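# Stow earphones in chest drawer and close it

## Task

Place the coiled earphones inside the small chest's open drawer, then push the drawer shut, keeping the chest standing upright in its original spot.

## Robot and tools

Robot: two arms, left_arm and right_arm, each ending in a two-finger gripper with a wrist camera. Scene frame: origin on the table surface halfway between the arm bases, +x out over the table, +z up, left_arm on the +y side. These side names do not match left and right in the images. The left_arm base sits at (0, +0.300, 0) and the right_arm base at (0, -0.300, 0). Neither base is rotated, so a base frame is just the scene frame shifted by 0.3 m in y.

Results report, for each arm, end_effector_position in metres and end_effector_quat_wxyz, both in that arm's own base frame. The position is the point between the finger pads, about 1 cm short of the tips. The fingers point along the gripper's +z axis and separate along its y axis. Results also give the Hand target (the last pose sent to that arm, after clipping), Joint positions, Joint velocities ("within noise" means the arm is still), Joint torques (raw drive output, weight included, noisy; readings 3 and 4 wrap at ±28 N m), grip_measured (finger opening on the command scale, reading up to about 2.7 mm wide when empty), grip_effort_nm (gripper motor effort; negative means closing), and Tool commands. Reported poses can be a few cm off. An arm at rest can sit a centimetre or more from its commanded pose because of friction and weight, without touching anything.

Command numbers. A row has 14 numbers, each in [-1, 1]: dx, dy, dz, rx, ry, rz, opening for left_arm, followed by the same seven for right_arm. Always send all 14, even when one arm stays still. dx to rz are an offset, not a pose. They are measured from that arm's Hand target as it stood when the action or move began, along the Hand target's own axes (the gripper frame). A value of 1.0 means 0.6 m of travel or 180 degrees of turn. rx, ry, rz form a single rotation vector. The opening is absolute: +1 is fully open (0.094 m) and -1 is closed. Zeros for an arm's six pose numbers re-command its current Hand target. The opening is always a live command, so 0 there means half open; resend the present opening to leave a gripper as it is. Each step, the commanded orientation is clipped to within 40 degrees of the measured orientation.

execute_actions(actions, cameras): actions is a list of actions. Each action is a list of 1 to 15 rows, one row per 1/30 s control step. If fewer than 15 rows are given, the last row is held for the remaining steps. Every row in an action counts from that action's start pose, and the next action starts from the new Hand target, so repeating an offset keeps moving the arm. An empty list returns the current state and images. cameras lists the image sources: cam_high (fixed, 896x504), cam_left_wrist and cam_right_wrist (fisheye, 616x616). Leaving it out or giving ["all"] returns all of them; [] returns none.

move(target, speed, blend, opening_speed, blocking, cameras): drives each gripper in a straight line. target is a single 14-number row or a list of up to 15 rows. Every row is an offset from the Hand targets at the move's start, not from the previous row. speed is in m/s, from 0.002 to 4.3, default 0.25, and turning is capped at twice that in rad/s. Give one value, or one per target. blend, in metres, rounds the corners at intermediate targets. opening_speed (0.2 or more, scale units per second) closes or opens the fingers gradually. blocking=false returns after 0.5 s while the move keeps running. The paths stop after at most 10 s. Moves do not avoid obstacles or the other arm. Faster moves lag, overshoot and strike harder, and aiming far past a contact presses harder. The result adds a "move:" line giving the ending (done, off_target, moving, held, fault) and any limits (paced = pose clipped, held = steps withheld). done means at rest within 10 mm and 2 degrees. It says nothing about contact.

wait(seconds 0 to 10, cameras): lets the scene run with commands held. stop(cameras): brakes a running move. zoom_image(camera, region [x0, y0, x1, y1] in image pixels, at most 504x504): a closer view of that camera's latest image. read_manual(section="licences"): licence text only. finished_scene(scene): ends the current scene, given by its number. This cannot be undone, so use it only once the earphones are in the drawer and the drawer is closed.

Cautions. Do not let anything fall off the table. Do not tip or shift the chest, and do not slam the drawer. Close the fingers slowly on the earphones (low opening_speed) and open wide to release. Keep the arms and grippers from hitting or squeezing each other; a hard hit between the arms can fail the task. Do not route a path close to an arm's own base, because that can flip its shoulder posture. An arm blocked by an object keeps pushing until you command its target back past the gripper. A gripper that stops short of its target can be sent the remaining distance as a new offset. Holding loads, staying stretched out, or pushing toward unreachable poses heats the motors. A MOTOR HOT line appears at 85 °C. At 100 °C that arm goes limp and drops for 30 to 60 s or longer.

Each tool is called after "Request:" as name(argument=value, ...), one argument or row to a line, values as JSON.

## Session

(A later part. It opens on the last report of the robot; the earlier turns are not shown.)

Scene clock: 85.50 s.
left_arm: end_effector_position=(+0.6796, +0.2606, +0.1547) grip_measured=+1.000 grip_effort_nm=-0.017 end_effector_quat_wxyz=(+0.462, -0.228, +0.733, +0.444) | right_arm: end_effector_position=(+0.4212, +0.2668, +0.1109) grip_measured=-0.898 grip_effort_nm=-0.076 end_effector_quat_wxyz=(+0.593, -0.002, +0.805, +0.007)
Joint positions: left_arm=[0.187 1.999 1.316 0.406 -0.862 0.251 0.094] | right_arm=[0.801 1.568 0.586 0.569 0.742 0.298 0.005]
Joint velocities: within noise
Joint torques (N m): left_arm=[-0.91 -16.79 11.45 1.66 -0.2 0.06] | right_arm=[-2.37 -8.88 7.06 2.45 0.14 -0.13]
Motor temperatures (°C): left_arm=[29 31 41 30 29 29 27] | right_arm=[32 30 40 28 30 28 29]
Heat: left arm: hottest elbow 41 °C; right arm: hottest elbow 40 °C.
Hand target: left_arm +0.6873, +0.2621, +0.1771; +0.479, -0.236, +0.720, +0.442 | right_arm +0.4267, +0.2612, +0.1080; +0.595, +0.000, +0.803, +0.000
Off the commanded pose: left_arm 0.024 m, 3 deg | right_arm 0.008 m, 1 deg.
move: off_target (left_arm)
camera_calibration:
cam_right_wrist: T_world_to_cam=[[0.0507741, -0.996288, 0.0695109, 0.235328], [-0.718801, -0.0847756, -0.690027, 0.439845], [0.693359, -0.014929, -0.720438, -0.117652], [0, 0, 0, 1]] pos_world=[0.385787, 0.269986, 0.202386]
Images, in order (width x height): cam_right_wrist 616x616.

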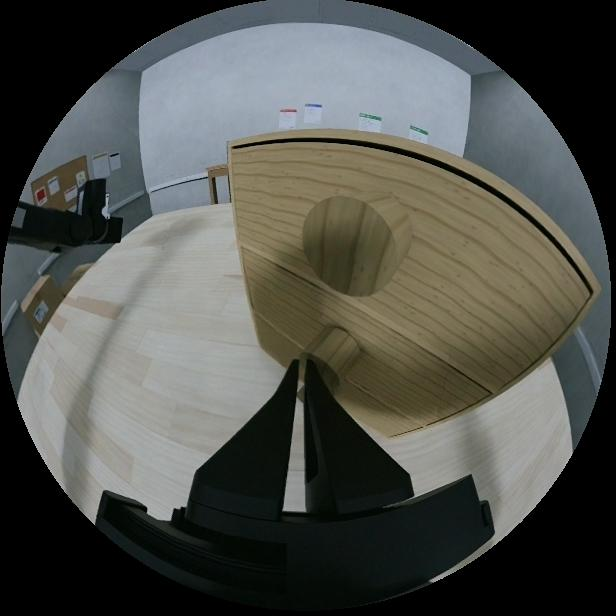

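Small extra press, then retract.

Request:
move(
  target=[0,0,0,0,0,0,1,-0.004,-0.01,0.013,0,0,0,-0.9],
  speed=0.03,
  cameras=[],
)

Request:
move(
  target=[0,0,0,0,0,0,1,0.046,0.1,-0.128,0,0,0,-0.9],
  speed=0.15,
  cameras=["cam_high","cam_right_wrist"],
)

Request:
zoom_image(
  camera="cam_right_wrist",
  region=[200, 130, 560, 430],
)

Scene clock: 88.17 s.
left_arm: end_effector_position=(+0.6796, +0.2606, +0.1547) grip_measured=+1.000 grip_effort_nm=-0.017 end_effector_quat_wxyz=(+0.462, -0.228, +0.733, +0.444) | right_arm: end_effector_position=(+0.4229, +0.2686, +0.1106) grip_measured=-0.898 grip_effort_nm=-0.071 end_effector_quat_wxyz=(+0.592, -0.011, +0.806, +0.013)
Joint positions: left_arm=[0.187 1.999 1.316 0.406 -0.862 0.251 0.094] | right_arm=[0.794 1.569 0.586 0.577 0.715 0.284 0.005]
Joint velocities: within noise
Joint torques (N m): left_arm=[-0.91 -16.79 11.48 1.68 -0.2 0.06] | right_arm=[-4.19 -9.11 7.31 2.61 0.18 -0.21]
Motor temperatures (°C): left_arm=[29 32 41 30 29 29 27] | right_arm=[32 30 40 28 30 28 29]
Heat: left arm: hottest elbow 41 °C; right arm: hottest elbow 40 °C.
Hand target: left_arm +0.6873, +0.2621, +0.1771; +0.479, -0.236, +0.720, +0.442 | right_arm +0.4347, +0.2552, +0.1080; +0.595, +0.000, +0.803, +0.000
Off the commanded pose: left_arm 0.024 m, 3 deg | right_arm 0.018 m, 2 deg.
move: off_target (left_arm, right_arm)
No camera images: "cameras" was empty.

Scene clock: 89.57 s.
left_arm: end_effector_position=(+0.6796, +0.2606, +0.1547) grip_measured=+1.000 grip_effort_nm=-0.012 end_effector_quat_wxyz=(+0.462, -0.228, +0.733, +0.444) | right_arm: end_effector_position=(+0.3501, +0.3118, +0.1015) grip_measured=-0.898 grip_effort_nm=-0.051 end_effector_quat_wxyz=(+0.595, -0.008, +0.804, -0.004)
Joint positions: left_arm=[0.187 1.999 1.316 0.406 -0.862 0.251 0.094] | right_arm=[1.034 1.571 0.579 0.457 0.962 0.437 0.005]
Joint velocities: within noise
Joint torques (N m): left_arm=[-0.97 -16.85 11.47 1.68 -0.2 0.06] | right_arm=[-1.73 -9.47 8.13 0.95 0.22 0.04]
Motor temperatures (°C): left_arm=[29 32 41 30 29 29 27] | right_arm=[32 30 40 28 30 28 29]
Heat: left arm: hottest elbow 41 °C; right arm: hottest elbow 40 °C.
Hand target: left_arm +0.6873, +0.2621, +0.1771; +0.479, -0.236, +0.720, +0.442 | right_arm +0.3533, +0.3152, +0.1039; +0.595, +0.000, +0.803, +0.000
Off the commanded pose: left_arm 0.024 m, 3 deg | right_arm 0.005 m, 1 deg.
move: off_target (left_arm)
camera_calibration:
cam_right_wrist: T_world_to_cam=[[0.0463558, -0.994476, 0.0941733, 0.283013], [-0.715593, -0.0988377, -0.69149, 0.389518], [0.696978, -0.0353351, -0.716221, -0.0698333], [0, 0, 0, 1]] pos_world=[0.314289, 0.317481, 0.19268]
Images, in order (width x height): cam_high 896x504, cam_right_wrist 616x616.

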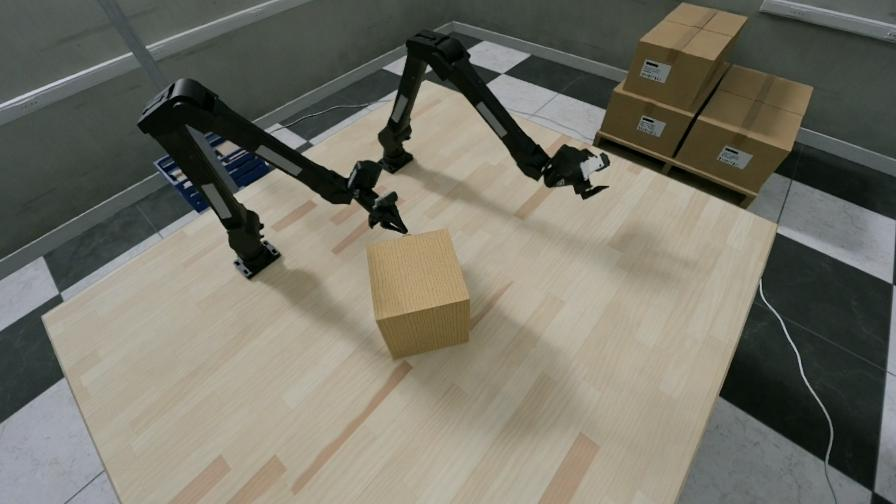

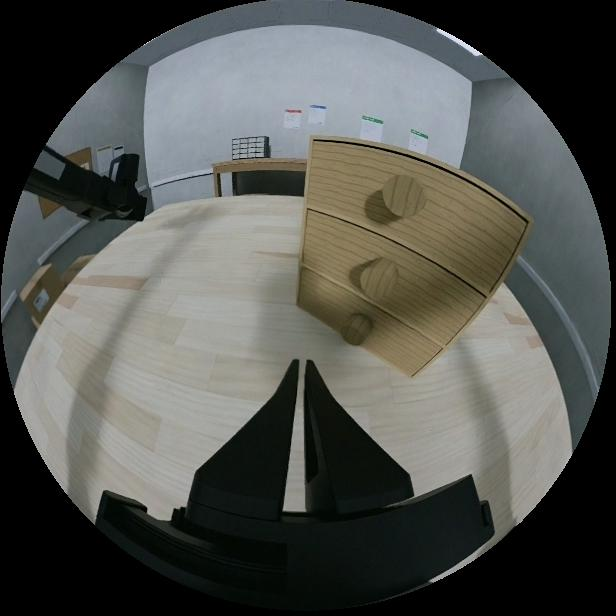

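Scaled by 1.400 from the camera's 616x616 image, which has a finer 880x880 frame.

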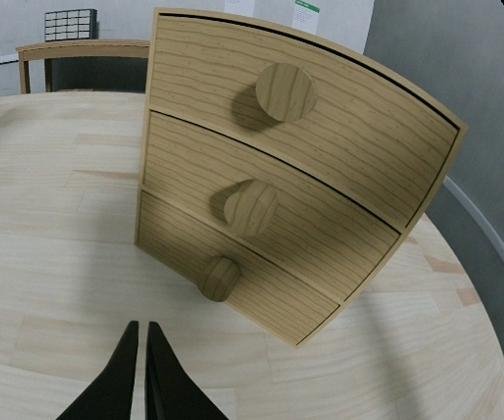

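Request:
finished_scene(
  scene=2,
)

The scene is finished: the task was done.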